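## Task

Shelf spots are labelled with a lot number on the edge directly beneath them, and more than one spot may carry the same number. Move a single cardboard box from lot 451 and a single one from lot 434 onto the desk so that nothing overhangs its edge. Every remaining cardboard box must stay on the shelf where it began. A lot with no boxes in the storeroom is simply skipped. The robot must not topple or finish leaning, or the task fails.

## Robot and tools

ROBOT. A simulated Hello Robot Stretch 3 with one arm. It has a two-wheeled base (0.33 m long, 0.34 m wide, rounded back) that pivots about a point 0.05 m behind its front edge, a lift riding a mast, and a telescoping arm pointing out of the robot's RIGHT side. The gripper cannot be pushed forward by the arm; drive the base instead. With the arm in and the wrist folded, turning sweeps a 0.28 m radius; an unfolded level wrist reaches past that. Loose objects may occasionally be nudged by outside forces.

FRAMES. Base frame: origin on the floor between the drive wheels, x forward, y left, z up, metres. hand_pose is reported in it, located where closed fingertips meet; with all wrist joints at zero its x axis is up, y points back along the arm toward the mast, z toward the rear. Odometry frame = base frame at scene start; base_odometry counts wheel rotation only (slip looks like travel), heading in rad, left positive, -3.142 to 3.142.

TOOL move. Optional keys: base, joints, speeds, pace, contact_limits, or servos on its own; plus cameras and blocking. base holds exactly one relative command: {"translate_m": d} drives d metres straight from where the base was last reported (forward positive, -3 to 3), or {"rotate_rad": d} spins in place by d radians (left positive, -6.4 to 6.4). No sideways driving. joints is a single dict of ABSOLUTE targets keyed by joint name: lift_m 0 to 1.1 (tolerance 0.004); arm_m 0 to 0.52 (0.004); wrist_yaw_rad -1.345 to 4.42 (0.02; 0 along the arm, positive swings toward the front); wrist_pitch_rad -1.57 to 0.451 (0.05; 0 level, negative tips fingers down); wrist_roll_rad -2.911 to 2.918 (0.02; 0 fingers side by side); gripper_m -0.089 to 0.179 (0.004; bigger is wider, fingertip gap about 0.007 m under the value when almost shut, 0.025 m under when fully open); head_pan_rad -3.953 to 1.73 (0 forward, positive left, -1.57 looks along the arm); head_tilt_rad -1.53 to 0.419 (negative down). All motions in one call start together. pace is "default" or "max"; speeds gives per-key top speeds up to the max (translate 0.12/0.30 m/s, rotate 0.76/1.90 rad/s, lift 0.11/0.15 m/s, arm 0.14/0.40 m/s). The base is capped at 0.10 m/s and 0.63 rad/s unless lift_m < 0.30, arm_m < 0.03 and wrist_yaw_rad > 2.54. Any move is cut off after 14 s (time_out). {"servos": "reboot"} revives servos that shut off. Unknown keys make a call invalid; out-of-range values are refused, and a refusal or an unplanned stop cancels the rest of that reply's move, wait and finished_scene calls. blocking false returns in about 0.5 s while motion continues; a later move only overrides the targets it names. Joints omitted may still be pushing toward older targets.

contact_limits (set only beside that key's own command): arm_m, translate_m, rotate_rad take a motor_effort percent 1 to 100 at which the motion halts; lift_m takes {"down": v, "up": v} as extra push beyond free motion (below about 12 may trip with no contact). The base has no contact stop unless given one; each wheel then stops and goes slack separately, which can twist the robot.

wait: seconds 0 to 10, returns the same state; ends early when motions settle. stop: brakes all running motions; stopped joints hold and may keep pressing. zoom_image: camera plus region [x0, y0, x1, y1] in that camera's pixels, at most 504x504, on its latest image. finished_scene: scene = the current scene's number; it ends the scene irreversibly, so the result must hold without the robot. cameras: any of head_camera, nav_camera, wrist_camera, all; [] means none.

RESULTS. "move" is done or the worst status. base_status/joint_status: moving, done, off_target (stalled away from target, maybe still pushing), contact_stop (that joint goes slack until commanded again), time_out, torque_fault (limp until reboot). on_its_own lists uncommanded behaviour; its "held at" is a target, not a reading. motor_effort in percent, positive toward larger values, peak in brackets; positive wheel effort pushes forward. lidar_m: 12 ranges in 30-degree sectors, 1st ahead, counting counter-clockwise (4th left, 7th back, 10th right), measured in a plane 0.17 m up; "-" means nothing, or something nearer than 0.15 m. wrist_depth_mm (45 to 1000) and head_depth_mm (280 to 4000) are 7x7 median depth grids from top left. turned_by_wheels vs turned_by_imu: trust the IMU if they differ by over 0.15 rad. base_tilt in degrees, forward/right positive, bias up to about 4.

CAMERAS. head_camera and nav_camera move with head pan/tilt; wrist_camera rides on the gripper. head_camera images arrive rotated: turn them a quarter clockwise; nav_camera a quarter counterclockwise. Calibration lines give K and T_world_to_cam (base frame to camera) with small per-scene errors.

GRIPPING. Close to a value below the object's width to grasp; open at least 0.05 above it to let go. Readings do not confirm a hold. Before folding the wrist (yaw 3.0) or unfolding, keep lift between 0.32 and 0.95, pitch -0.4, roll near 0; folded, the lift may go down to 0.25. With yaw below -0.4 keep pitch at -0.5 or lower.

AVOID. Dropping or releasing moving objects, slams, hard hits and very hard pushes. Wrist and head have no contact stop and fault after sustained pushing. Pushing on something rigid with the gripper above about 0.45 m, or driving while holding or hooking something fixed, can tip the robot; if base_tilt shows a lean, back the gripper off. The simulation keeps running while you think.

Each tool is called after "Request:" as name(argument=value, ...), one argument or row to a line, values as JSON.

## Session

Request:
move(
  joints={"head_pan_rad": -1.57, "head_tilt_rad": -0.35},
  pace="max",
  cameras=["head_camera", "nav_camera"],
)

Request:
move(
  joints={"head_pan_rad": -3.14, "head_tilt_rad": -0.35},
  pace="max",
  cameras=["head_camera", "nav_camera"],
)

Request:
move(
  joints={"head_pan_rad": 1.2, "head_tilt_rad": -0.35},
  pace="max",
  cameras=["head_camera", "nav_camera"],
)

Request:
move(
  joints={"head_pan_rad": 0.0, "head_tilt_rad": -0.35},
  pace="max",
  cameras=["head_camera", "nav_camera"],
)

Scene clock: 2.07 s.
move: done
base_odometry: x=+0.000 y=+0.000 heading=+0.000
turned_by_wheels: +0.000
turned_by_imu: +0.000
base_tilt: forward=-0.4 right=-1.1
lidar_m: 0.73 0.73 0.85 1.53 2.67 1.26 1.01 1.12 1.82 1.63 1.40 0.83
head_depth_mm: 1712 1852 1879 2054 2492 1950 1513 / 1885 2094 2160 2290 2273 1939 1503 / 1902 2011 2112 2247 2296 1942 1510 / 1856 1950 2057 2207 2276 1919 1488 / 1415 1499 1593 1735 1896 1858 1479 / 1747 1819 1954 2077 2121 1884 1477 / 1732 1796 1904 2019 2104 1800 1484
base_status: not commanded
joint_positions: lift_m=+0.374 arm_m=+0.001 wrist_yaw_rad=+3.009 wrist_pitch_rad=-0.462 wrist_roll_rad=+0.000 gripper_m=+0.037 head_pan_rad=-1.578 head_tilt_rad=-0.352
joint_status: all done
measured_speeds: translate_m=+0.000 rotate_rad=+0.000 lift_m=+0.000 arm_m=+0.000 wrist_yaw_rad=+0.000 wrist_pitch_rad=+0.000 wrist_roll_rad=+0.000 head_pan_rad=+0.024 head_tilt_rad=+0.000
motor_effort: left_wheel=-0.7(1.0) right_wheel=+0.1(1.2) lift_m=+23.0(24.1) arm_m=-6.2(6.5) wrist_yaw_rad=-0.3(2.1) wrist_pitch_rad=+1.9(2.1) wrist_roll_rad=-0.3(0.3) gripper_m=+0.5(0.8) head_pan_rad=+3.6(5.1) head_tilt_rad=-1.1(8.1)
hand_pose: x=+0.0076 y=+0.0712 z=+0.3774 quat_wxyz=(+0.207, +0.697, +0.116, +0.676) (m; base frame)
wrist_depth_mm: - 139 - - - 921 699 / - 151 - - - 962 726 / - 170 964 - - 966 747 / 872 791 209 847 842 831 758 / 718 719 212 706 703 691 692 / 624 618 130 586 127 600 592 / 546 553 300 356 518 526 528
pictures: head_camera (sideways), nav_camera (sideways)
camera_calibration:
head_camera: T_world_to_cam=[[-0.0440996, 0.295576, -0.954301, 1.25773], [0.997177, -0.0450827, -0.0600444, 0.0717152], [-0.0607702, -0.954255, -0.292753, 0.336967], [0, 0, 0, 1]] pos_world=[0.00443029, -0.04697, 1.30321]
nav_camera: T_world_to_cam=[[0.0146742, -0.320397, 0.94717, -1.18979], [-0.999887, -0.00765873, 0.0129002, 0.0394799], [0.00312094, -0.947252, -0.320473, 0.370311], [0, 0, 0, 1]] pos_world=[0.0557789, -0.0301247, 1.2451]

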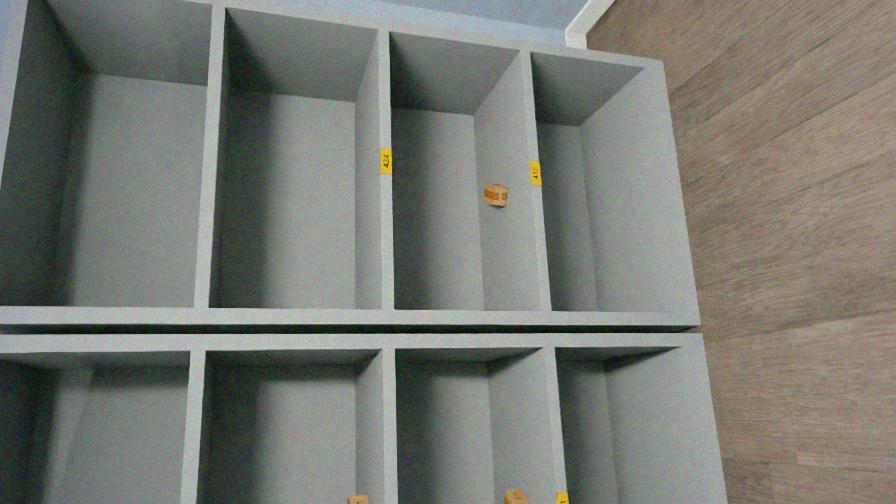

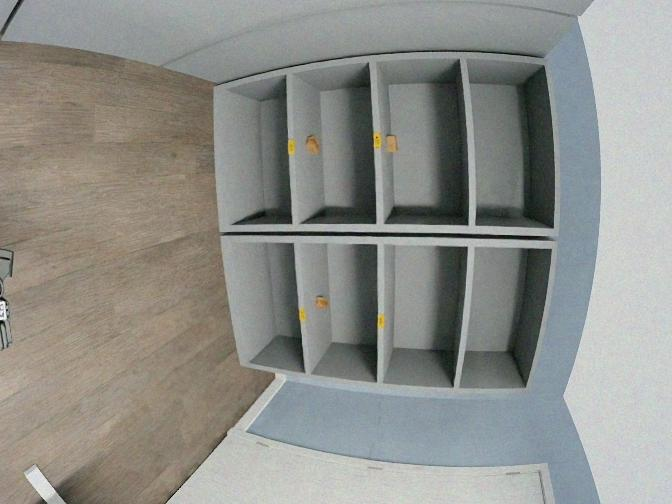

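Scene clock: 4.13 s.
move: done
base_odometry: x=+0.000 y=+0.000 heading=+0.000
turned_by_wheels: +0.000
turned_by_imu: +0.000
base_tilt: forward=-0.4 right=-1.4
lidar_m: 0.73 0.73 0.85 1.54 2.67 1.26 1.02 1.12 1.82 1.63 1.40 0.83
head_depth_mm: 1521 1618 1722 1808 1233 1874 1514 / 1471 1564 1677 1746 1226 1721 1466 / 1439 1519 1625 1712 1208 1608 1451 / 1397 1492 1584 1665 1198 1461 1487 / 1363 1437 1526 1604 1192 1689 1487 / 1329 1400 1483 1559 1176 964 1393 / 1296 1369 1447 1526 1175 957 1478
base_status: not commanded
joint_positions: lift_m=+0.374 arm_m=+0.001 wrist_yaw_rad=+3.009 wrist_pitch_rad=-0.462 wrist_roll_rad=+0.000 gripper_m=+0.037 head_pan_rad=-3.148 head_tilt_rad=-0.352
joint_status: all done
measured_speeds: translate_m=+0.000 rotate_rad=+0.000 lift_m=+0.000 arm_m=+0.000 wrist_yaw_rad=+0.000 wrist_pitch_rad=+0.000 wrist_roll_rad=+0.000 head_pan_rad=+0.024 head_tilt_rad=+0.000
motor_effort: left_wheel=+0.1(0.8) right_wheel=-0.2(1.1) lift_m=+24.0(24.4) arm_m=-9.7(10.1) wrist_yaw_rad=-0.1(1.5) wrist_pitch_rad=+1.9(2.0) wrist_roll_rad=+0.1(0.3) gripper_m=+0.8(0.9) head_pan_rad=+3.6(5.5) head_tilt_rad=+2.5(3.5)
hand_pose: x=+0.0076 y=+0.0712 z=+0.3774 quat_wxyz=(+0.207, +0.697, +0.116, +0.676) (m; base frame)
wrist_depth_mm: - 139 - - - 922 712 / - 152 - - - 954 713 / - 169 955 - - 949 755 / 869 807 211 851 835 831 769 / 724 726 213 706 693 689 693 / 615 613 130 589 127 600 599 / 542 544 301 358 512 522 524
pictures: head_camera (sideways), nav_camera (sideways)
camera_calibration:
head_camera: T_world_to_cam=[[0.29554, 0.0443397, -0.954301, 1.25566], [-0.0442724, -0.997213, -0.0600444, 0.0780681], [-0.954304, 0.0599947, -0.292753, 0.342418], [0, 0, 0, 1]] pos_world=[-0.0408713, 0.00163156, 1.30321]
nav_camera: T_world_to_cam=[[-0.320385, -0.0149345, 0.94717, -1.18775], [-0.00847125, 0.999881, 0.0129002, 0.0334322], [-0.94725, -0.00389068, -0.320473, 0.376108], [0, 0, 0, 1]] pos_world=[-0.0239843, -0.0497034, 1.2451]

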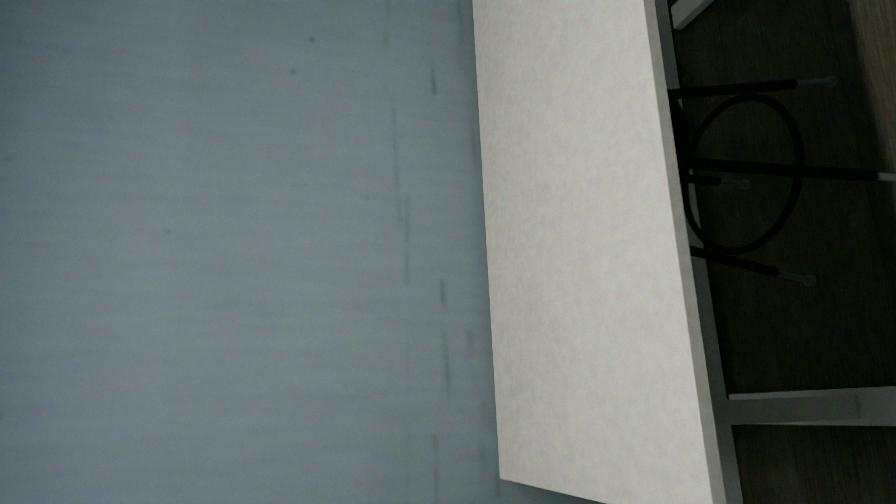

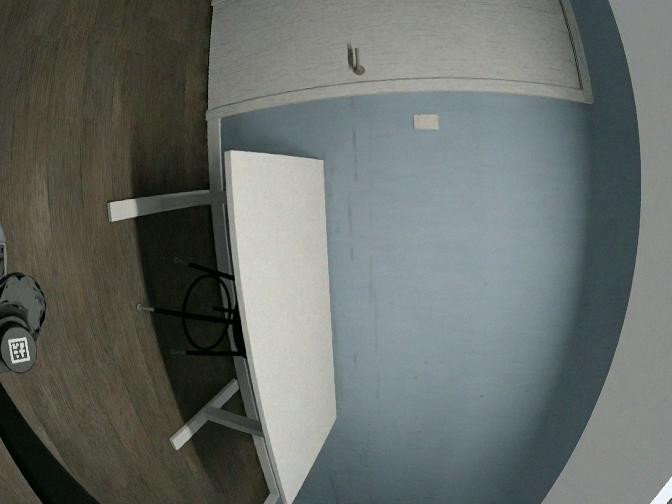

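Scene clock: 7.20 s.
move: done
base_odometry: x=+0.000 y=+0.000 heading=+0.000
turned_by_wheels: +0.000
turned_by_imu: +0.000
base_tilt: forward=-0.3 right=-1.3
lidar_m: 0.73 0.73 0.85 1.54 2.68 1.27 1.01 1.12 1.82 1.63 1.40 0.83
head_depth_mm: 754 776 799 832 859 895 930 / 845 870 898 936 975 1014 1062 / 945 982 1021 1071 1131 1183 1251 / 1091 1132 1197 1259 1323 1402 1419 / 1280 1337 1429 1511 1628 1704 1492 / 2419 2572 2704 2865 2521 1897 1476 / 2331 2487 2598 2703 2620 1887 1478
base_status: not commanded
joint_positions: lift_m=+0.374 arm_m=+0.001 wrist_yaw_rad=+3.009 wrist_pitch_rad=-0.462 wrist_roll_rad=+0.000 gripper_m=+0.037 head_pan_rad=+1.208 head_tilt_rad=-0.350
joint_status: all done
measured_speeds: translate_m=+0.000 rotate_rad=+0.000 lift_m=+0.000 arm_m=+0.000 wrist_yaw_rad=+0.000 wrist_pitch_rad=+0.000 wrist_roll_rad=+0.000 head_pan_rad=-0.024 head_tilt_rad=+0.000
motor_effort: left_wheel=-0.3(0.8) right_wheel=+0.6(1.1) lift_m=+24.1(24.9) arm_m=-12.6(13.4) wrist_yaw_rad=-0.3(1.6) wrist_pitch_rad=+1.9(2.1) wrist_roll_rad=+0.1(0.3) gripper_m=+0.4(1.1) head_pan_rad=-2.6(7.3) head_tilt_rad=+5.7(8.3)
hand_pose: x=+0.0076 y=+0.0712 z=+0.3774 quat_wxyz=(+0.207, +0.697, +0.116, +0.676) (m; base frame)
wrist_depth_mm: - 139 - - - 899 701 / - 153 - - - 972 714 / - 169 963 - - 971 741 / 872 795 209 833 838 825 761 / 730 714 213 701 704 696 689 / 620 613 130 591 127 593 595 / 539 553 302 361 520 522 519
pictures: head_camera (sideways), nav_camera (sideways)
camera_calibration:
head_camera: T_world_to_cam=[[-0.060613, -0.29036, -0.954996, 1.25874], [-0.919248, 0.389087, -0.0599552, 0.0832894], [0.388985, 0.874244, -0.290497, 0.331287], [0, 0, 0, 1]] pos_world=[0.0239943, 0.0434564, 1.30332]
nav_camera: T_world_to_cam=[[0.0968381, 0.303418, 0.947924, -1.19128], [0.940165, -0.340473, 0.0129357, 0.0275993], [0.326668, 0.889952, -0.318234, 0.365423], [0, 0, 0, 1]] pos_world=[-0.029959, 0.0456424, 1.24517]

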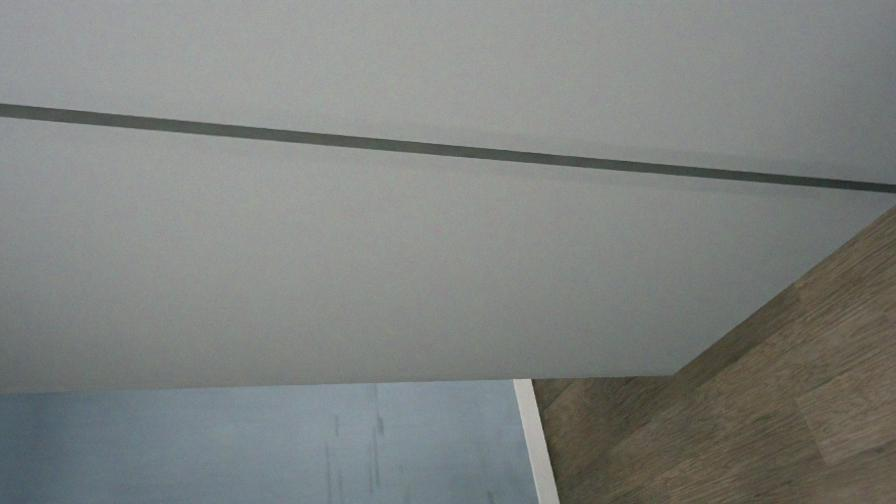

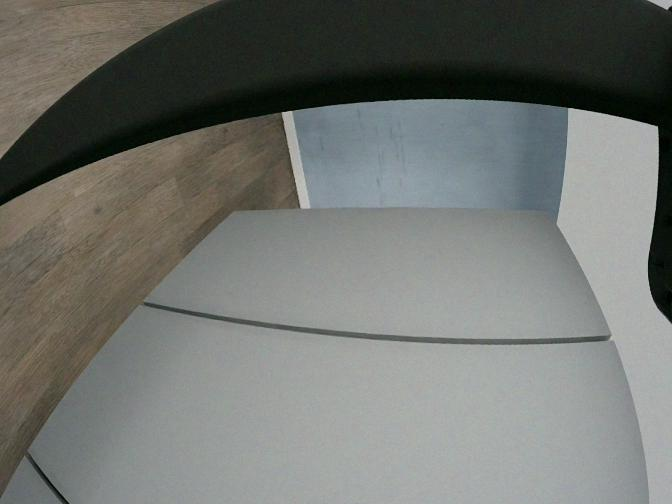

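Scene clock: 8.13 s.
move: done
base_odometry: x=+0.000 y=+0.000 heading=+0.000
turned_by_wheels: +0.000
turned_by_imu: +0.000
base_tilt: forward=-0.4 right=-1.2
lidar_m: 0.73 0.73 0.86 1.54 2.68 1.26 1.01 1.12 1.82 1.63 1.40 0.83
head_depth_mm: 684 726 778 837 901 975 1066 / 663 703 748 801 867 929 1017 / 639 681 724 773 829 894 974 / 626 669 707 749 809 863 941 / 607 638 677 719 768 823 885 / 587 618 656 699 744 794 850 / 572 602 634 673 715 764 818
base_status: not commanded
joint_positions: lift_m=+0.374 arm_m=+0.001 wrist_yaw_rad=+3.009 wrist_pitch_rad=-0.462 wrist_roll_rad=+0.000 gripper_m=+0.037 head_pan_rad=-0.033 head_tilt_rad=-0.350
joint_status: all done
measured_speeds: all 0
motor_effort: left_wheel=-0.2(0.7) right_wheel=+0.9(0.9) lift_m=+24.7(24.9) arm_m=-13.1(13.7) wrist_yaw_rad=+0.3(1.3) wrist_pitch_rad=+1.9(2.0) wrist_roll_rad=-0.2(0.2) gripper_m=+0.2(0.9) head_pan_rad=+2.6(6.3) head_tilt_rad=+4.2(8.5)
hand_pose: x=+0.0076 y=+0.0712 z=+0.3774 quat_wxyz=(+0.207, +0.697, +0.116, +0.676) (m; base frame)
wrist_depth_mm: - 140 - - - 904 717 / - 152 - - - 945 724 / - 169 976 - - 942 748 / 860 804 210 846 855 841 771 / 721 708 213 697 697 696 682 / 614 618 130 587 127 598 589 / 539 552 303 361 522 514 517
pictures: head_camera (sideways), nav_camera (sideways)
camera_calibration:
head_camera: T_world_to_cam=[[-0.294053, -0.0366677, -0.955086, 1.26028], [0.0705347, 0.995707, -0.0599435, 0.0772366], [0.953183, -0.0849932, -0.290204, 0.327464], [0, 0, 0, 1]] pos_world=[0.0530088, -0.00286108, 1.30334]
nav_camera: T_world_to_cam=[[0.318138, 0.00662127, 0.948021, -1.19275], [-0.0177534, -0.999759, 0.0129403, 0.0334366], [0.947878, -0.0209474, -0.317944, 0.361256], [0, 0, 0, 1]] pos_world=[0.0376271, 0.0488934, 1.24518]

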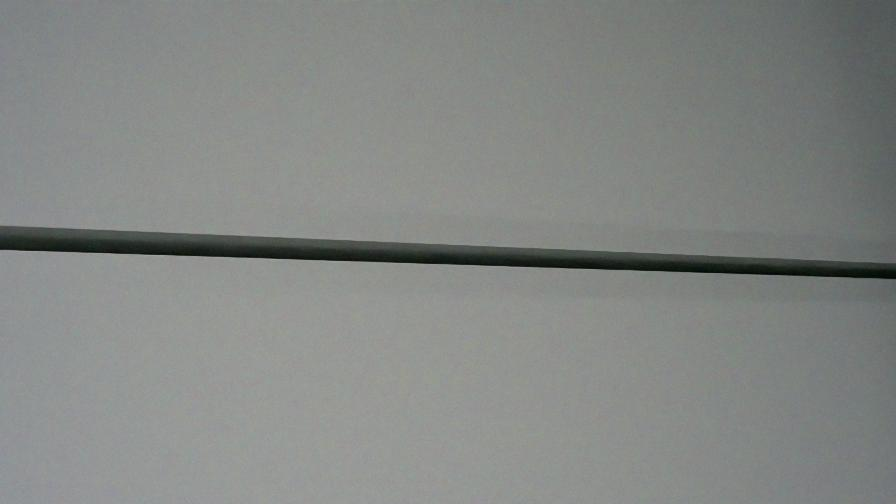

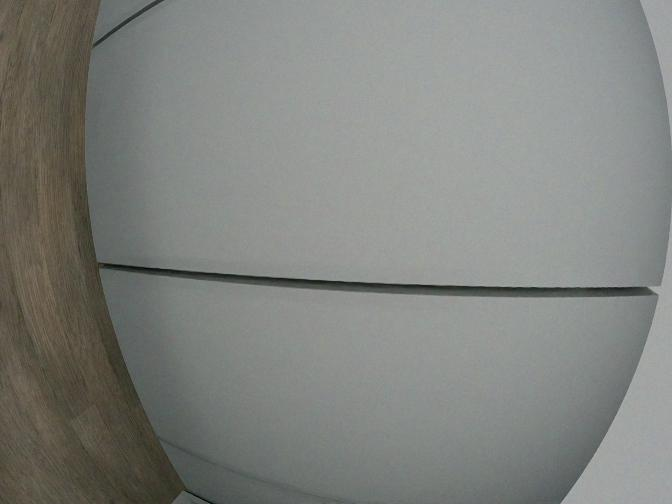

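Request:
move(
  joints={"head_pan_rad": -1.35, "head_tilt_rad": -0.3},
  pace="max",
  cameras=["head_camera"],
)

Scene clock: 54.10 s.
move: done
base_odometry: x=+0.000 y=+0.000 heading=+0.000
turned_by_wheels: +0.000
turned_by_imu: +0.000
base_tilt: forward=-0.4 right=-1.1
lidar_m: 0.73 0.73 0.86 1.53 2.67 1.26 1.01 1.12 1.82 1.63 1.39 0.83
head_depth_mm: 1821 1932 2075 2186 2237 1980 1595 / 1713 1930 2049 2168 2227 1970 1587 / 1461 1553 2014 1774 2068 1884 1573 / 1720 1904 1998 1917 1893 1915 1579 / 1750 1872 2003 2120 2193 1923 1558 / 1649 1864 1994 2091 2162 1917 1556 / 1658 1847 1982 2071 2092 1895 1551
base_status: not commanded
joint_positions: lift_m=+0.374 arm_m=+0.001 wrist_yaw_rad=+3.009 wrist_pitch_rad=-0.462 wrist_roll_rad=+0.000 gripper_m=+0.037 head_pan_rad=-1.384 head_tilt_rad=-0.299
joint_status: all done
measured_speeds: all 0
motor_effort: left_wheel=-0.3(0.8) right_wheel=+0.1(1.2) lift_m=+25.1(25.9) arm_m=-13.0(13.2) wrist_yaw_rad=-0.4(1.4) wrist_pitch_rad=+1.9(2.0) wrist_roll_rad=+0.0(0.3) gripper_m=+0.5(0.9) head_pan_rad=+2.4(4.7) head_tilt_rad=+5.5(7.4)
hand_pose: x=+0.0076 y=+0.0712 z=+0.3774 quat_wxyz=(+0.207, +0.697, +0.116, +0.676) (m; base frame)
wrist_depth_mm: - 139 - - - 917 713 / - 152 - - - 956 726 / - 169 976 - - 953 748 / 872 803 209 848 828 819 769 / 727 716 213 705 698 696 688 / 609 611 130 586 127 598 593 / 549 546 301 363 516 520 526
pictures: head_camera (sideways)
camera_calibration:
head_camera: T_world_to_cam=[[-0.0908822, 0.23113, -0.968669, 1.27679], [0.987662, 0.145484, -0.0579509, 0.0690518], [0.127532, -0.961984, -0.2415, 0.26911], [0, 0, 0, 1]] pos_world=[0.0135176, -0.0462701, 1.30578]

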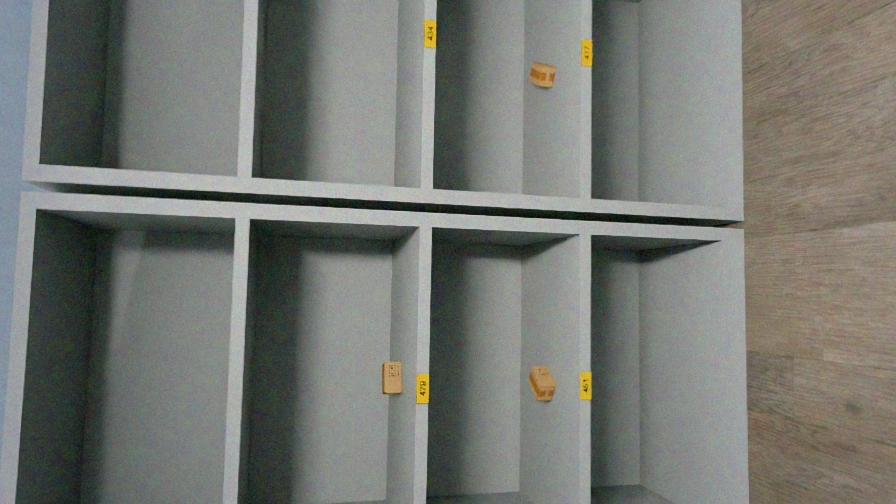

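Request:
zoom_image(
  camera="head_camera",
  region=[565, 365, 605, 405],
)

Request:
zoom_image(
  camera="head_camera",
  region=[402, 368, 442, 408],
)

Request:
zoom_image(
  camera="head_camera",
  region=[565, 33, 605, 73],
)

Request:
zoom_image(
  camera="head_camera",
  region=[410, 13, 450, 53],
)

Scaled by 12.600 from the camera's 896x504 image, which has a finer 1280x720 frame.

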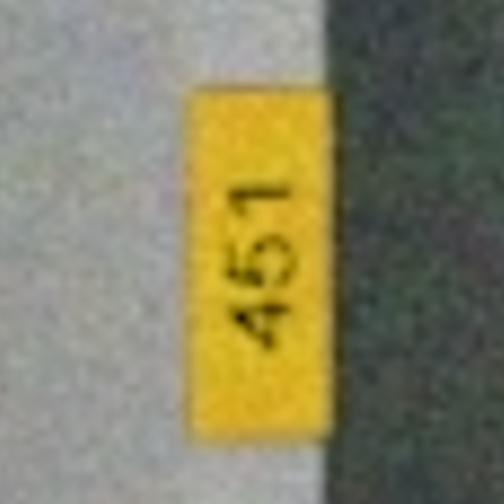

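Scaled by 12.600 from the camera's 896x504 image, which has a finer 1280x720 frame.

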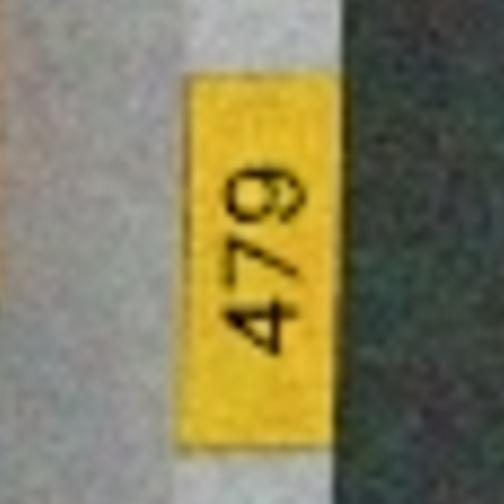

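Scaled by 12.600 from the camera's 896x504 image, which has a finer 1280x720 frame.

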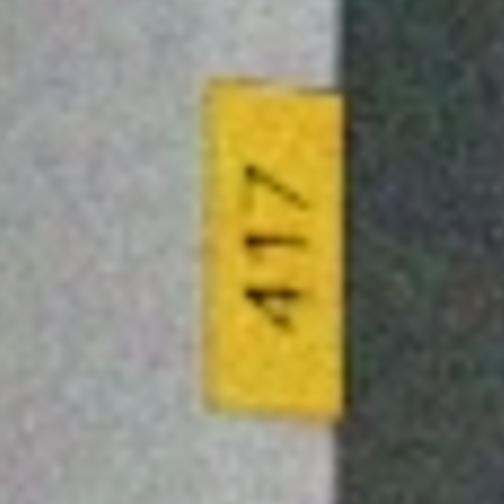

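Scaled by 12.600 from the camera's 896x504 image, which has a finer 1280x720 frame.

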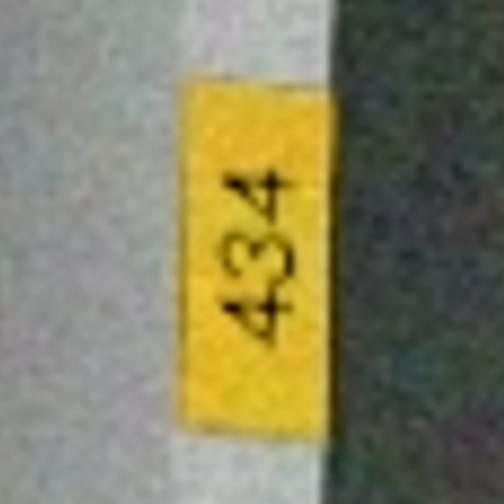

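Request:
move(
  base={"rotate_rad": -1.172},
  joints={"head_pan_rad": -1.5, "head_tilt_rad": -0.7, "lift_m": 0.28},
  pace="max",
  cameras=[],
)

Request:
move(
  base={"translate_m": 0.966},
  pace="max",
  cameras=[],
)

Request:
move(
  base={"rotate_rad": 1.421},
  joints={"lift_m": 0.5},
  pace="max",
  cameras=["head_camera"],
)

Scene clock: 162.03 s.
move: done
base_odometry: x=+0.000 y=+0.000 heading=-1.172
turned_by_wheels: -1.172
turned_by_imu: -1.149
base_tilt: forward=-0.3 right=-1.2
lidar_m: 1.71 0.88 0.73 0.73 0.81 1.29 2.67 1.27 1.01 1.11 1.72 1.63
head_depth_mm: 1256 1391 1344 1012 1677 1423 1206 / 1297 1433 1327 1007 1712 1410 1196 / 1330 1471 1477 1033 1592 1392 1185 / 1352 1507 1739 1925 1695 1383 1187 / 1371 1546 1753 1981 1683 1381 1178 / 1417 1587 1802 2027 1665 1372 1176 / 1443 1631 1900 2063 1665 1367 1170
base_status: done
joint_positions: lift_m=+0.280 arm_m=+0.001 wrist_yaw_rad=+3.009 wrist_pitch_rad=-0.463 wrist_roll_rad=+0.000 gripper_m=+0.037 head_pan_rad=-1.500 head_tilt_rad=-0.706
joint_status: all done
measured_speeds: all 0
motor_effort: left_wheel=+6.1(14.6) right_wheel=-8.6(13.9) lift_m=+30.4(31.4) arm_m=-12.8(13.6) wrist_yaw_rad=-0.9(1.7) wrist_pitch_rad=+2.1(2.3) wrist_roll_rad=+0.0(0.3) gripper_m=+0.4(0.9) head_pan_rad=-3.0(4.5) head_tilt_rad=+2.1(7.7)
hand_pose: x=+0.0076 y=+0.0711 z=+0.2828 quat_wxyz=(+0.208, +0.697, +0.117, +0.676) (m; base frame)
wrist_depth_mm: 800 140 746 754 732 715 696 / 895 152 826 827 803 783 761 / 884 169 772 854 833 839 803 / 711 644 210 683 676 669 657 / 581 578 213 555 562 555 558 / 500 303 130 288 127 478 480 / 266 264 250 261 406 425 423
pictures: none
No camera images: "cameras" was empty.

Scene clock: 166.60 s.
move: done
base_odometry: x=+0.375 y=-0.890 heading=-1.172
turned_by_wheels: +0.000
turned_by_imu: +0.001
base_tilt: forward=-0.4 right=-1.0
lidar_m: 1.13 0.68 0.56 0.56 0.62 0.99 3.60 1.58 1.61 1.72 1.38 0.76
head_depth_mm: 1394 1524 1739 1950 1731 1423 1203 / 1425 1584 1771 1994 1720 1415 1195 / 1457 1617 1835 2027 1707 1405 1198 / 1491 1682 1889 2082 1688 1402 1187 / 1543 1733 1975 2169 1688 1390 1182 / 1560 1716 1586 1810 1672 1385 1177 / 1192 1288 1511 1745 1561 1367 1173
base_status: done
joint_positions: lift_m=+0.280 arm_m=+0.001 wrist_yaw_rad=+3.009 wrist_pitch_rad=-0.463 wrist_roll_rad=+0.000 gripper_m=+0.037 head_pan_rad=-1.500 head_tilt_rad=-0.700
joint_status: not commanded
measured_speeds: all 0
motor_effort: left_wheel=+0.8(16.1) right_wheel=+5.1(10.7) lift_m=+23.3(30.6) arm_m=-9.2(12.8) wrist_yaw_rad=-0.1(2.1) wrist_pitch_rad=+2.1(2.2) wrist_roll_rad=-0.1(0.3) gripper_m=+0.1(1.0) head_pan_rad=-2.4(3.8) head_tilt_rad=+3.2(3.8)
hand_pose: x=+0.0076 y=+0.0711 z=+0.2828 quat_wxyz=(+0.208, +0.697, +0.117, +0.676) (m; base frame)
wrist_depth_mm: 627 139 585 571 565 555 537 / 685 152 646 630 612 617 593 / 754 169 679 695 670 674 639 / 709 646 210 684 673 667 671 / 582 577 214 549 567 564 559 / 496 301 130 288 127 483 485 / 265 264 250 261 407 422 425
pictures: none
No camera images: "cameras" was empty.

Scene clock: 169.47 s.
move: done
base_odometry: x=+0.375 y=-0.890 heading=+0.249
turned_by_wheels: +1.421
turned_by_imu: +1.397
base_tilt: forward=-0.3 right=-1.3
lidar_m: 0.56 0.58 0.80 2.31 1.76 1.59 1.72 1.46 0.76 1.13 0.78 0.57
head_depth_mm: 915 1001 760 1162 1014 1151 1204 / 919 994 752 1256 1039 1326 1200 / 932 1001 785 1273 1033 1318 1199 / 940 996 778 1280 1056 1321 1198 / 947 1011 767 1255 1052 1310 1185 / 959 1016 803 1252 1081 1293 1181 / 959 1018 789 1168 1071 1296 1170
base_status: done
joint_positions: lift_m=+0.500 arm_m=+0.001 wrist_yaw_rad=+3.009 wrist_pitch_rad=-0.463 wrist_roll_rad=+0.000 gripper_m=+0.037 head_pan_rad=-1.500 head_tilt_rad=-0.700
joint_status: all done
measured_speeds: all 0
motor_effort: left_wheel=-5.1(14.7) right_wheel=+7.5(12.9) lift_m=+23.4(33.5) arm_m=-12.6(13.1) wrist_yaw_rad=-0.9(1.5) wrist_pitch_rad=+2.2(2.3) wrist_roll_rad=+0.1(0.3) gripper_m=+0.3(1.0) head_pan_rad=-2.3(3.4) head_tilt_rad=+2.2(3.3)
hand_pose: x=+0.0076 y=+0.0710 z=+0.5026 quat_wxyz=(+0.208, +0.697, +0.117, +0.676) (m; base frame)
wrist_depth_mm: - 139 - - - 971 672 / - 152 - - - - 685 / - 169 - - - - 682 / - - 210 - - 975 693 / 900 897 213 851 871 873 702 / 780 769 131 751 127 750 702 / 678 674 301 665 647 660 649
pictures: head_camera (sideways)
camera_calibration:
head_camera: T_world_to_cam=[[-0.0886689, 0.597499, -0.796952, 1.05276], [0.996057, 0.0553911, -0.069293, 0.0837331], [0.00274153, -0.799954, -0.600055, 0.736448], [0, 0, 0, 1]] pos_world=[0.00792462, -0.0445332, 1.28671]

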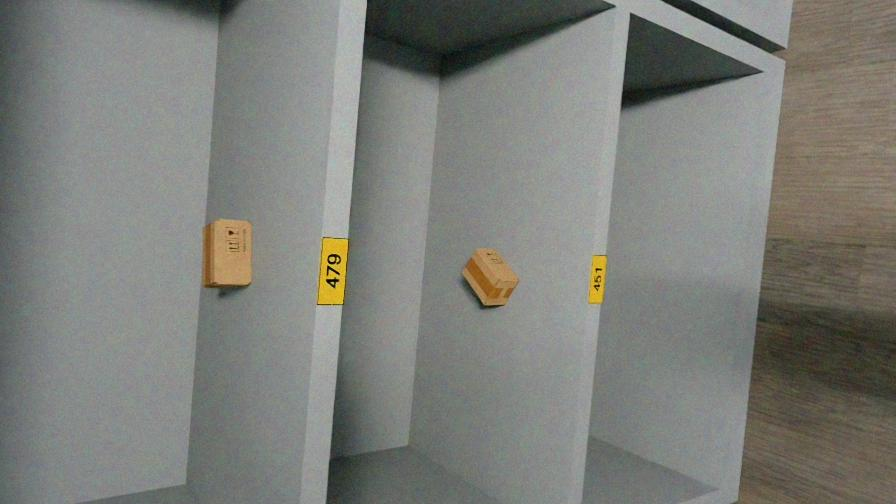

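Request:
zoom_image(
  camera="head_camera",
  region=[430, 220, 620, 330],
)

Scaled by 2.653 from the camera's 896x504 image, which has a finer 1280x720 frame.

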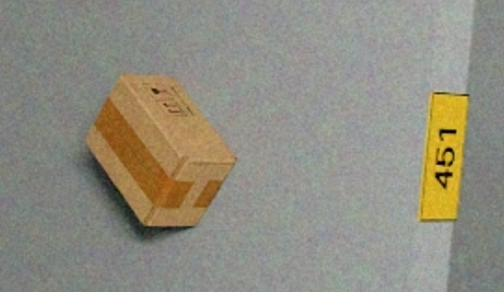

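Request:
move(
  base={"rotate_rad": -0.306},
  joints={"wrist_pitch_rad": -0.4, "lift_m": 0.56},
  pace="max",
  cameras=[],
)

Request:
move(
  base={"translate_m": 0.167},
  pace="max",
  cameras=[],
)

Request:
move(
  base={"rotate_rad": 0.306},
  joints={"wrist_yaw_rad": -0.38, "wrist_pitch_rad": -0.2, "gripper_m": 0.179, "lift_m": 0.52},
  pace="max",
  cameras=["head_camera", "wrist_camera"],
)

Scene clock: 264.70 s.
move: done
base_odometry: x=+0.375 y=-0.890 heading=-0.057
turned_by_wheels: -0.306
turned_by_imu: -0.301
base_tilt: forward=-0.4 right=-1.2
lidar_m: 0.56 0.56 0.64 1.07 3.60 1.58 1.72 1.46 0.80 0.76 1.03 0.66
head_depth_mm: 607 679 790 1256 1494 1376 1212 / 715 744 776 898 1085 1351 1198 / 930 957 838 1110 1070 1310 1190 / 958 1026 778 1263 1069 1312 1184 / 937 1006 762 1255 1049 1311 1189 / 917 984 753 1249 1017 1301 1171 / 897 954 744 1214 1006 1290 1167
base_status: done
joint_positions: lift_m=+0.560 arm_m=+0.001 wrist_yaw_rad=+3.009 wrist_pitch_rad=-0.419 wrist_roll_rad=+0.000 gripper_m=+0.037 head_pan_rad=-1.500 head_tilt_rad=-0.700
joint_status: all done
measured_speeds: all 0
motor_effort: left_wheel=+6.4(12.2) right_wheel=-9.2(13.6) lift_m=+26.5(33.1) arm_m=-10.8(11.7) wrist_yaw_rad=+0.6(1.3) wrist_pitch_rad=+3.1(5.5) wrist_roll_rad=+0.2(0.3) gripper_m=+0.5(0.9) head_pan_rad=-2.1(2.6) head_tilt_rad=+0.5(1.1)
hand_pose: x=+0.0083 y=+0.0767 z=+0.5724 quat_wxyz=(+0.193, +0.699, +0.101, +0.681) (m; base frame)
wrist_depth_mm: - 139 - - 956 668 524 / - 150 - - 933 697 537 / - 164 - - - 723 546 / - 190 212 - - 762 572 / - - 205 994 991 790 597 / 898 880 132 837 127 812 623 / 766 759 274 752 736 734 626
pictures: none
No camera images: "cameras" was empty.

Scene clock: 267.33 s.
move: done
base_odometry: x=+0.542 y=-0.899 heading=-0.057
turned_by_wheels: +0.000
turned_by_imu: +0.001
base_tilt: forward=-0.3 right=-1.2
lidar_m: 0.40 0.40 0.45 0.77 3.65 1.74 1.88 1.59 0.81 0.98 0.71 0.47
head_depth_mm: 852 877 806 940 1047 1340 1206 / 958 1019 796 1172 1075 1312 1206 / 934 1012 784 1279 1062 1319 1197 / 915 988 727 1266 1027 1311 1195 / 897 960 721 1231 990 1306 1182 / 876 950 709 1204 981 1309 1177 / 858 923 699 1179 972 1269 1148
base_status: done
joint_positions: lift_m=+0.560 arm_m=+0.001 wrist_yaw_rad=+3.009 wrist_pitch_rad=-0.419 wrist_roll_rad=+0.000 gripper_m=+0.037 head_pan_rad=-1.500 head_tilt_rad=-0.700
joint_status: not commanded
measured_speeds: all 0
motor_effort: left_wheel=+4.3(11.0) right_wheel=+5.7(11.1) lift_m=+25.8(26.0) arm_m=-10.9(11.6) wrist_yaw_rad=-0.6(1.3) wrist_pitch_rad=+3.2(3.3) wrist_roll_rad=-0.1(0.3) gripper_m=+0.4(0.9) head_pan_rad=-2.1(2.6) head_tilt_rad=-0.1(1.2)
hand_pose: x=+0.0083 y=+0.0767 z=+0.5724 quat_wxyz=(+0.193, +0.699, +0.101, +0.681) (m; base frame)
wrist_depth_mm: - 140 - - 670 479 376 / - 150 - - 718 498 384 / - 165 - - 744 521 395 / - 190 211 - 793 544 407 / - - 204 - 735 571 427 / 898 878 132 842 127 599 437 / 775 765 274 767 734 578 462
pictures: none
No camera images: "cameras" was empty.

Scene clock: 269.30 s.
move: done
base_odometry: x=+0.542 y=-0.900 heading=+0.249
turned_by_wheels: +0.306
turned_by_imu: +0.301
base_tilt: forward=-0.4 right=-1.3
lidar_m: 0.40 0.42 0.57 1.65 1.90 1.74 1.88 1.51 0.81 1.08 0.55 0.41
head_depth_mm: 873 961 717 1213 1010 1305 1186 / 883 955 708 1216 1007 1333 1198 / 885 964 736 1231 999 1326 1195 / 893 966 730 1226 993 1314 1157 / 905 974 719 1245 1018 1315 1186 / 899 965 754 1150 1006 1239 1174 / 729 760 717 829 936 1073 1127
base_status: done
joint_positions: lift_m=+0.520 arm_m=+0.001 wrist_yaw_rad=-0.377 wrist_pitch_rad=-0.222 wrist_roll_rad=+0.000 gripper_m=+0.179 head_pan_rad=-1.500 head_tilt_rad=-0.700
joint_status: all done
measured_speeds: all 0
motor_effort: left_wheel=-7.5(13.2) right_wheel=+7.3(12.2) lift_m=+31.3(32.5) arm_m=-12.7(12.7) wrist_yaw_rad=-2.9(10.4) wrist_pitch_rad=+3.5(6.8) wrist_roll_rad=+0.0(0.3) gripper_m=+0.6(84.8) head_pan_rad=-1.5(2.1) head_tilt_rad=-1.2(1.5)
hand_pose: x=-0.1115 y=-0.3730 z=+0.5788 quat_wxyz=(+0.676, -0.054, -0.705, -0.209) (m; base frame)
wrist_depth_mm: - - - - 748 547 492 / - - 584 765 762 559 723 / 544 535 532 531 524 530 593 / 366 385 407 446 820 600 - / 698 143 - - 857 639 - / 119 126 - - 828 682 117 / 115 - - - - 740 108
pictures: head_camera (sideways), wrist_camera
camera_calibration:
head_camera: T_world_to_cam=[[-0.0886695, 0.597499, -0.796952, 1.05276], [0.996057, 0.055392, -0.069293, 0.0837331], [0.00274229, -0.799954, -0.600055, 0.736449], [0, 0, 0, 1]] pos_world=[0.00792467, -0.0445332, 1.28671]
wrist_camera: T_world_to_cam=[[-0.944057, 0.329303, -0.0177826, 0.034499], [0.150622, 0.382582, -0.911561, 0.719692], [-0.293377, -0.863244, -0.410779, 0.0492349], [0, 0, 0, 1]] pos_world=[-0.0613878, -0.2442, 0.676881]

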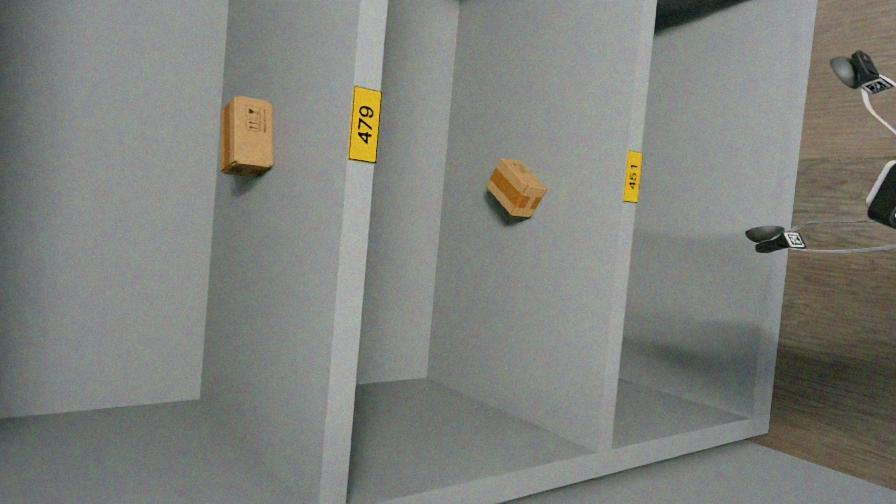

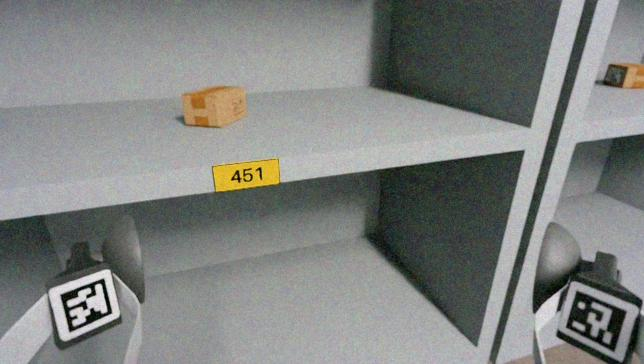

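Request:
move(
  base={"translate_m": 0.027},
  joints={"lift_m": 0.514},
  cameras=[],
)

Request:
move(
  joints={"arm_m": 0.34},
  contact_limits={"arm_m": 40},
  pace="max",
  cameras=["head_camera", "wrist_camera"],
)

Scene clock: 327.97 s.
move: done
base_odometry: x=+0.568 y=-0.893 heading=+0.249
turned_by_wheels: +0.000
turned_by_imu: +0.000
base_tilt: forward=-0.3 right=-1.3
lidar_m: 0.37 0.39 0.54 1.53 2.68 1.76 1.91 0.88 0.83 1.08 0.52 0.38
head_depth_mm: 872 959 717 1214 1017 1296 1187 / 882 956 708 1231 1011 1325 1191 / 888 960 735 1227 999 1324 1193 / 897 968 731 1228 1018 1309 1166 / 904 977 719 1246 1012 1305 1169 / 883 915 750 1083 979 1239 1171 / 668 694 695 805 911 1027 1093
base_status: done
joint_positions: lift_m=+0.514 arm_m=+0.001 wrist_yaw_rad=-0.377 wrist_pitch_rad=-0.221 wrist_roll_rad=+0.000 gripper_m=+0.179 head_pan_rad=-1.500 head_tilt_rad=-0.700
joint_status: all done
measured_speeds: all 0
motor_effort: left_wheel=+4.9(8.0) right_wheel=+5.3(11.0) lift_m=+24.1(29.2) arm_m=-12.3(13.5) wrist_yaw_rad=-2.5(4.1) wrist_pitch_rad=+3.6(3.6) wrist_roll_rad=+0.1(0.3) gripper_m=+0.7(1.0) head_pan_rad=-1.2(2.0) head_tilt_rad=-2.6(3.2)
hand_pose: x=-0.1116 y=-0.3730 z=+0.5729 quat_wxyz=(+0.676, -0.055, -0.705, -0.209) (m; base frame)
wrist_depth_mm: - - - - 813 585 502 / - - 550 859 799 591 536 / 520 516 511 506 501 548 578 / 366 386 404 449 852 626 - / 667 143 - - - 671 - / 119 126 - - 870 726 117 / 119 - - - - 774 108
pictures: none
No camera images: "cameras" was empty.

Scene clock: 330.10 s.
move: done
base_odometry: x=+0.568 y=-0.893 heading=+0.249
turned_by_wheels: +0.000
turned_by_imu: +0.000
base_tilt: forward=-0.4 right=-1.0
lidar_m: 0.37 0.39 0.54 1.54 2.68 1.77 1.91 0.88 0.83 1.08 0.52 0.38
head_depth_mm: 879 958 715 1206 1016 1297 1196 / 882 955 707 1226 1009 1274 531 / 891 963 739 1229 998 693 1166 / 896 969 730 1231 988 1273 1194 / 901 977 721 1245 1015 1306 1186 / 885 910 749 1081 982 1240 1172 / 670 694 693 809 909 1028 1095
base_status: not commanded
joint_positions: lift_m=+0.514 arm_m=+0.340 wrist_yaw_rad=-0.377 wrist_pitch_rad=-0.221 wrist_roll_rad=+0.000 gripper_m=+0.179 head_pan_rad=-1.500 head_tilt_rad=-0.700
joint_status: all done
measured_speeds: all 0
motor_effort: left_wheel=+5.1(5.6) right_wheel=+4.6(5.8) lift_m=+26.7(27.0) arm_m=+13.6(14.7) wrist_yaw_rad=-1.8(3.6) wrist_pitch_rad=+3.3(3.6) wrist_roll_rad=-0.2(0.3) gripper_m=+0.2(1.2) head_pan_rad=-1.0(1.6) head_tilt_rad=-3.6(3.9)
contact_limits: arm_m 40 (drawing in: default 31, maximum 55; extending or still: default 40, maximum 69)
hand_pose: x=-0.1117 y=-0.7125 z=+0.5731 quat_wxyz=(+0.676, -0.055, -0.705, -0.209) (m; base frame)
wrist_depth_mm: 398 422 456 487 531 550 451 / 419 444 479 522 549 566 457 / 427 463 489 504 504 497 448 / 339 336 241 293 333 330 328 / 252 241 244 242 249 246 248 / 119 146 200 201 199 191 121 / 115 162 167 167 166 160 108
pictures: head_camera (sideways), wrist_camera
camera_calibration:
head_camera: T_world_to_cam=[[-0.0886693, 0.597499, -0.796952, 1.05276], [0.996057, 0.0553918, -0.069293, 0.0837331], [0.0027421, -0.799954, -0.600055, 0.736448], [0, 0, 0, 1]] pos_world=[0.00792466, -0.0445332, 1.28671]
wrist_camera: T_world_to_cam=[[-0.943846, 0.32991, -0.0177379, 0.146434], [0.15051, 0.381562, -0.912007, 0.843871], [-0.294112, -0.863464, -0.40979, -0.247001], [0, 0, 0, 1]] pos_world=[-0.0614459, -0.583575, 0.670996]

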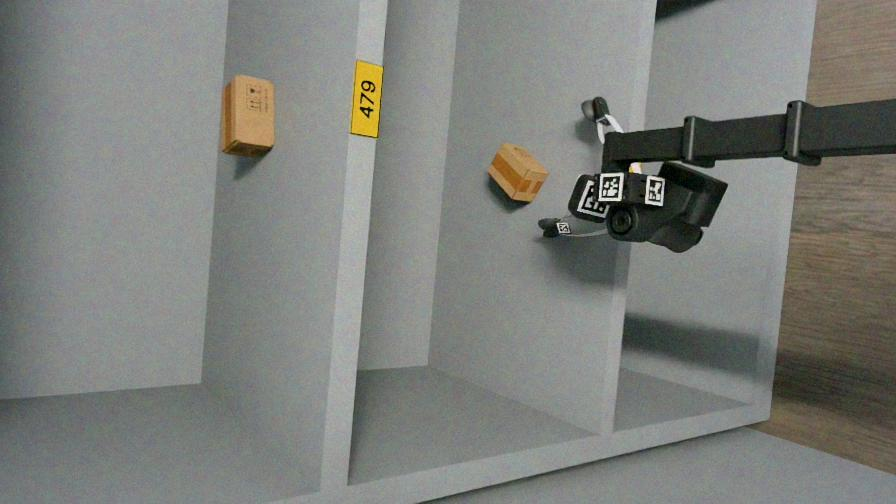

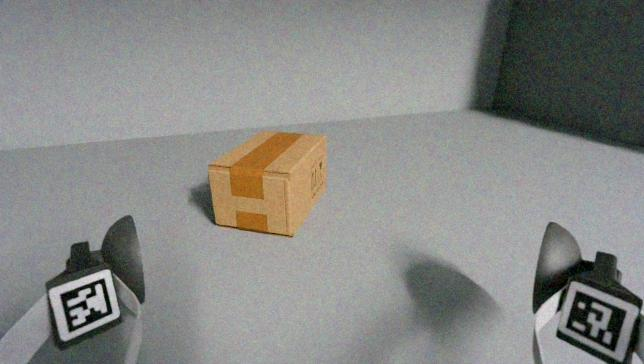

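Request:
move(
  base={"translate_m": 0.006},
  joints={"arm_m": 0.461},
  contact_limits={"arm_m": 40},
  cameras=["wrist_camera"],
)

Request:
move(
  joints={"gripper_m": 0.05},
  cameras=["head_camera", "wrist_camera"],
)

Scene clock: 396.60 s.
move: done
base_odometry: x=+0.574 y=-0.891 heading=+0.249
turned_by_wheels: +0.000
turned_by_imu: +0.000
base_tilt: forward=-0.3 right=-1.1
lidar_m: 0.36 0.38 0.53 1.51 2.70 1.77 1.91 0.88 0.83 1.08 0.51 0.38
head_depth_mm: 872 959 715 1212 1014 1306 1195 / 881 950 704 1230 998 1295 539 / 892 965 735 1237 781 1284 1172 / 894 968 730 1229 989 1314 1189 / 903 980 718 1243 1017 1307 1179 / 874 914 750 1059 981 1226 1173 / 656 680 689 800 906 1019 1077
base_status: done
joint_positions: lift_m=+0.514 arm_m=+0.461 wrist_yaw_rad=-0.377 wrist_pitch_rad=-0.221 wrist_roll_rad=+0.000 gripper_m=+0.179 head_pan_rad=-1.500 head_tilt_rad=-0.700
joint_status: all done
measured_speeds: all 0
motor_effort: left_wheel=+5.5(8.6) right_wheel=+4.7(9.4) lift_m=+30.2(31.4) arm_m=+12.6(14.9) wrist_yaw_rad=-3.4(4.1) wrist_pitch_rad=+3.3(3.5) wrist_roll_rad=-0.2(0.3) gripper_m=+0.5(1.1) head_pan_rad=-0.1(1.2) head_tilt_rad=-5.1(5.7)
contact_limits: arm_m 40 (drawing in: default 31, maximum 55; extending or still: default 40, maximum 69)
hand_pose: x=-0.1117 y=-0.8335 z=+0.5731 quat_wxyz=(+0.676, -0.055, -0.705, -0.209) (m; base frame)
wrist_depth_mm: 300 319 341 369 404 441 461 / 315 334 360 391 426 470 468 / 331 354 383 420 451 488 446 / 337 336 334 331 331 329 327 / 251 238 249 157 237 249 247 / 119 145 184 130 191 190 121 / 115 162 161 133 160 159 108
pictures: wrist_camera
camera_calibration:
wrist_camera: T_world_to_cam=[[-0.943846, 0.32991, -0.0177379, 0.186354], [0.15051, 0.381562, -0.912007, 0.890042], [-0.294112, -0.863464, -0.40979, -0.351482], [0, 0, 0, 1]] pos_world=[-0.0614459, -0.704578, 0.670997]

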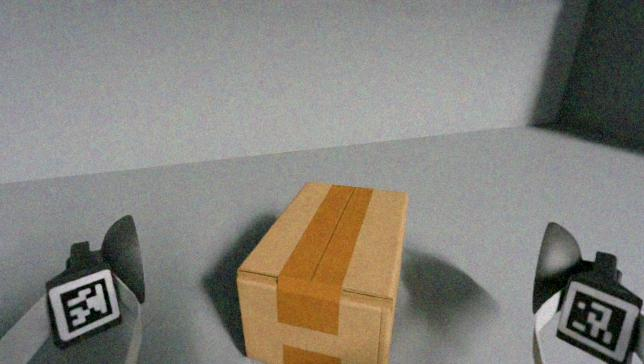

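Scene clock: 398.43 s.
move: done
base_odometry: x=+0.574 y=-0.891 heading=+0.249
turned_by_wheels: +0.000
turned_by_imu: +0.000
base_tilt: forward=-0.4 right=-1.2
lidar_m: 0.36 0.38 0.53 1.51 2.69 1.77 1.91 0.88 0.83 1.08 0.51 0.38
head_depth_mm: 874 956 716 1212 1012 1300 1185 / 879 952 707 1228 1006 1301 538 / 892 965 735 1226 781 1290 1166 / 896 965 727 1230 991 1315 1183 / 906 977 719 1243 1017 1310 1178 / 874 909 750 1058 982 1235 1174 / 656 681 688 801 902 1018 1076
base_status: not commanded
joint_positions: lift_m=+0.514 arm_m=+0.461 wrist_yaw_rad=-0.377 wrist_pitch_rad=-0.221 wrist_roll_rad=+0.000 gripper_m=+0.050 head_pan_rad=-1.500 head_tilt_rad=-0.700
joint_status: all done
measured_speeds: all 0
motor_effort: left_wheel=+5.0(6.2) right_wheel=+4.8(5.0) lift_m=+29.8(30.7) arm_m=+9.8(13.4) wrist_yaw_rad=-2.7(4.3) wrist_pitch_rad=+3.3(3.5) wrist_roll_rad=-0.1(0.4) gripper_m=-7.4(83.1) head_pan_rad=-0.3(1.2) head_tilt_rad=-6.5(6.5)
contact_limits: arm_m 40 (drawing in: default 31, maximum 55; extending or still: default 40, maximum 69)
hand_pose: x=-0.1117 y=-0.8335 z=+0.5731 quat_wxyz=(+0.676, -0.055, -0.705, -0.209) (m; base frame)
wrist_depth_mm: 302 320 343 369 404 434 457 / 316 333 363 390 426 470 469 / 332 356 380 413 452 488 448 / 337 336 332 334 331 328 326 / 252 252 159 157 155 249 247 / 200 200 131 130 128 191 198 / 172 114 155 138 155 154 165
pictures: head_camera (sideways), wrist_camera
camera_calibration:
head_camera: T_world_to_cam=[[-0.0886695, 0.597499, -0.796952, 1.05276], [0.996057, 0.0553921, -0.069293, 0.0837331], [0.00274239, -0.799954, -0.600055, 0.736449], [0, 0, 0, 1]] pos_world=[0.00792467, -0.0445332, 1.28671]
wrist_camera: T_world_to_cam=[[-0.943846, 0.329909, -0.0177351, 0.186351], [0.150484, 0.381496, -0.912039, 0.890023], [-0.294124, -0.863494, -0.409719, -0.351546], [0, 0, 0, 1]] pos_world=[-0.0614453, -0.704577, 0.671005]

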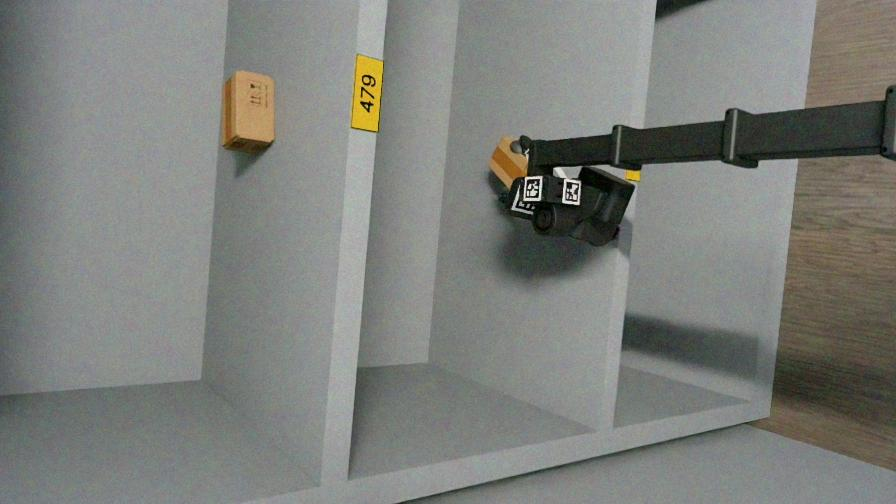

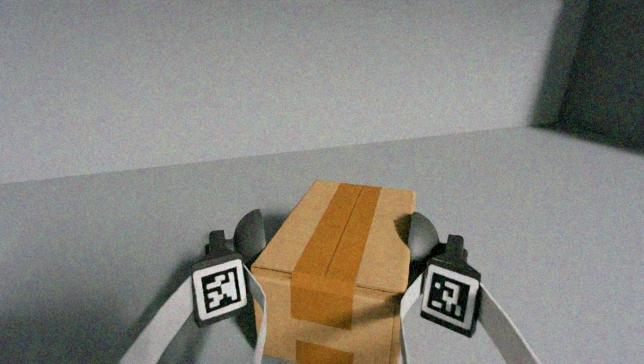

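Request:
move(
  joints={"gripper_m": 0.034},
  cameras=[],
)

Request:
move(
  joints={"lift_m": 0.6},
  speeds={"lift_m": 0.06},
  cameras=["wrist_camera"],
)

Scene clock: 406.57 s.
move: done
base_odometry: x=+0.574 y=-0.891 heading=+0.249
turned_by_wheels: +0.000
turned_by_imu: +0.000
base_tilt: forward=-0.3 right=-1.2
lidar_m: 0.36 0.38 0.53 1.51 2.69 1.77 1.91 0.88 0.83 1.08 0.51 0.38
head_depth_mm: 874 959 715 1210 1012 1308 1199 / 884 951 706 1233 1008 1299 540 / 893 965 739 1227 782 1287 1169 / 894 966 727 1232 987 1308 1184 / 903 973 720 1252 1018 1306 1180 / 874 916 748 1059 982 1229 1174 / 656 684 693 803 905 1021 1075
base_status: not commanded
joint_positions: lift_m=+0.514 arm_m=+0.461 wrist_yaw_rad=-0.377 wrist_pitch_rad=-0.220 wrist_roll_rad=+0.000 gripper_m=+0.035 head_pan_rad=-1.500 head_tilt_rad=-0.700
joint_status: all done
measured_speeds: all 0
motor_effort: left_wheel=+5.5(5.9) right_wheel=+4.4(5.0) lift_m=+28.6(29.3) arm_m=+5.0(5.9) wrist_yaw_rad=-2.8(4.2) wrist_pitch_rad=+3.3(3.5) wrist_roll_rad=-0.2(0.3) gripper_m=-12.9(69.6) head_pan_rad=+0.3(0.5) head_tilt_rad=-6.2(6.6)
contact_limits: arm_m 40 (drawing in: default 31, maximum 55; extending or still: default 40, maximum 69)
hand_pose: x=-0.1117 y=-0.8335 z=+0.5732 quat_wxyz=(+0.676, -0.055, -0.705, -0.209) (m; base frame)
wrist_depth_mm: 299 320 343 370 402 437 456 / 316 335 362 391 430 466 461 / 332 353 381 415 446 482 451 / 339 338 335 332 328 329 328 / 251 250 160 156 156 248 246 / 201 201 131 131 127 191 198 / 173 114 156 139 155 155 165
pictures: none
No camera images: "cameras" was empty.

Scene clock: 408.60 s.
move: done
base_odometry: x=+0.574 y=-0.891 heading=+0.249
turned_by_wheels: +0.000
turned_by_imu: +0.000
base_tilt: forward=-0.3 right=-1.2
lidar_m: 0.37 0.38 0.53 1.52 2.70 1.77 1.91 0.88 0.83 1.08 0.51 0.38
head_depth_mm: 877 959 717 1212 1016 1306 1199 / 883 958 705 1228 952 527 438 / 886 956 734 1207 739 1319 1190 / 896 964 726 1232 991 1318 1186 / 901 976 719 1242 1015 1303 1182 / 874 911 748 1063 984 1241 1178 / 656 681 692 801 903 1016 1079
base_status: not commanded
joint_positions: lift_m=+0.600 arm_m=+0.461 wrist_yaw_rad=-0.377 wrist_pitch_rad=-0.224 wrist_roll_rad=+0.000 gripper_m=+0.035 head_pan_rad=-1.500 head_tilt_rad=-0.700
joint_status: all done
measured_speeds: all 0
motor_effort: left_wheel=+5.6(6.1) right_wheel=+4.7(5.4) lift_m=+29.4(34.7) arm_m=+1.6(4.9) wrist_yaw_rad=-2.7(4.3) wrist_pitch_rad=+4.0(4.1) wrist_roll_rad=+0.0(0.3) gripper_m=-13.0(13.2) head_pan_rad=+0.6(1.3) head_tilt_rad=-5.7(6.4)
contact_limits: arm_m 40 (drawing in: default 31, maximum 55; extending or still: default 40, maximum 69)
hand_pose: x=-0.1116 y=-0.8332 z=+0.6583 quat_wxyz=(+0.676, -0.054, -0.705, -0.210) (m; base frame)
wrist_depth_mm: 301 319 343 369 402 441 450 / 316 335 362 392 427 472 469 / 333 351 384 417 455 508 470 / 348 376 405 429 480 523 473 / 371 390 159 156 156 402 404 / 328 325 131 131 128 309 321 / 272 104 254 139 254 252 270
pictures: wrist_camera
camera_calibration:
wrist_camera: T_world_to_cam=[[-0.943823, 0.329967, -0.0178745, 0.188016], [0.151624, 0.384367, -0.910644, 0.969196], [-0.293613, -0.862197, -0.412805, -0.313232], [0, 0, 0, 1]] pos_world=[-0.0614682, -0.704633, 0.75665]

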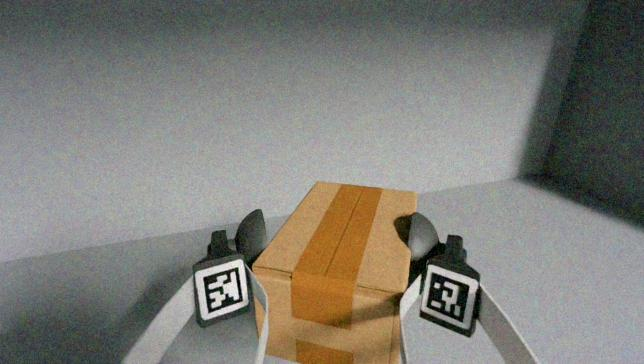

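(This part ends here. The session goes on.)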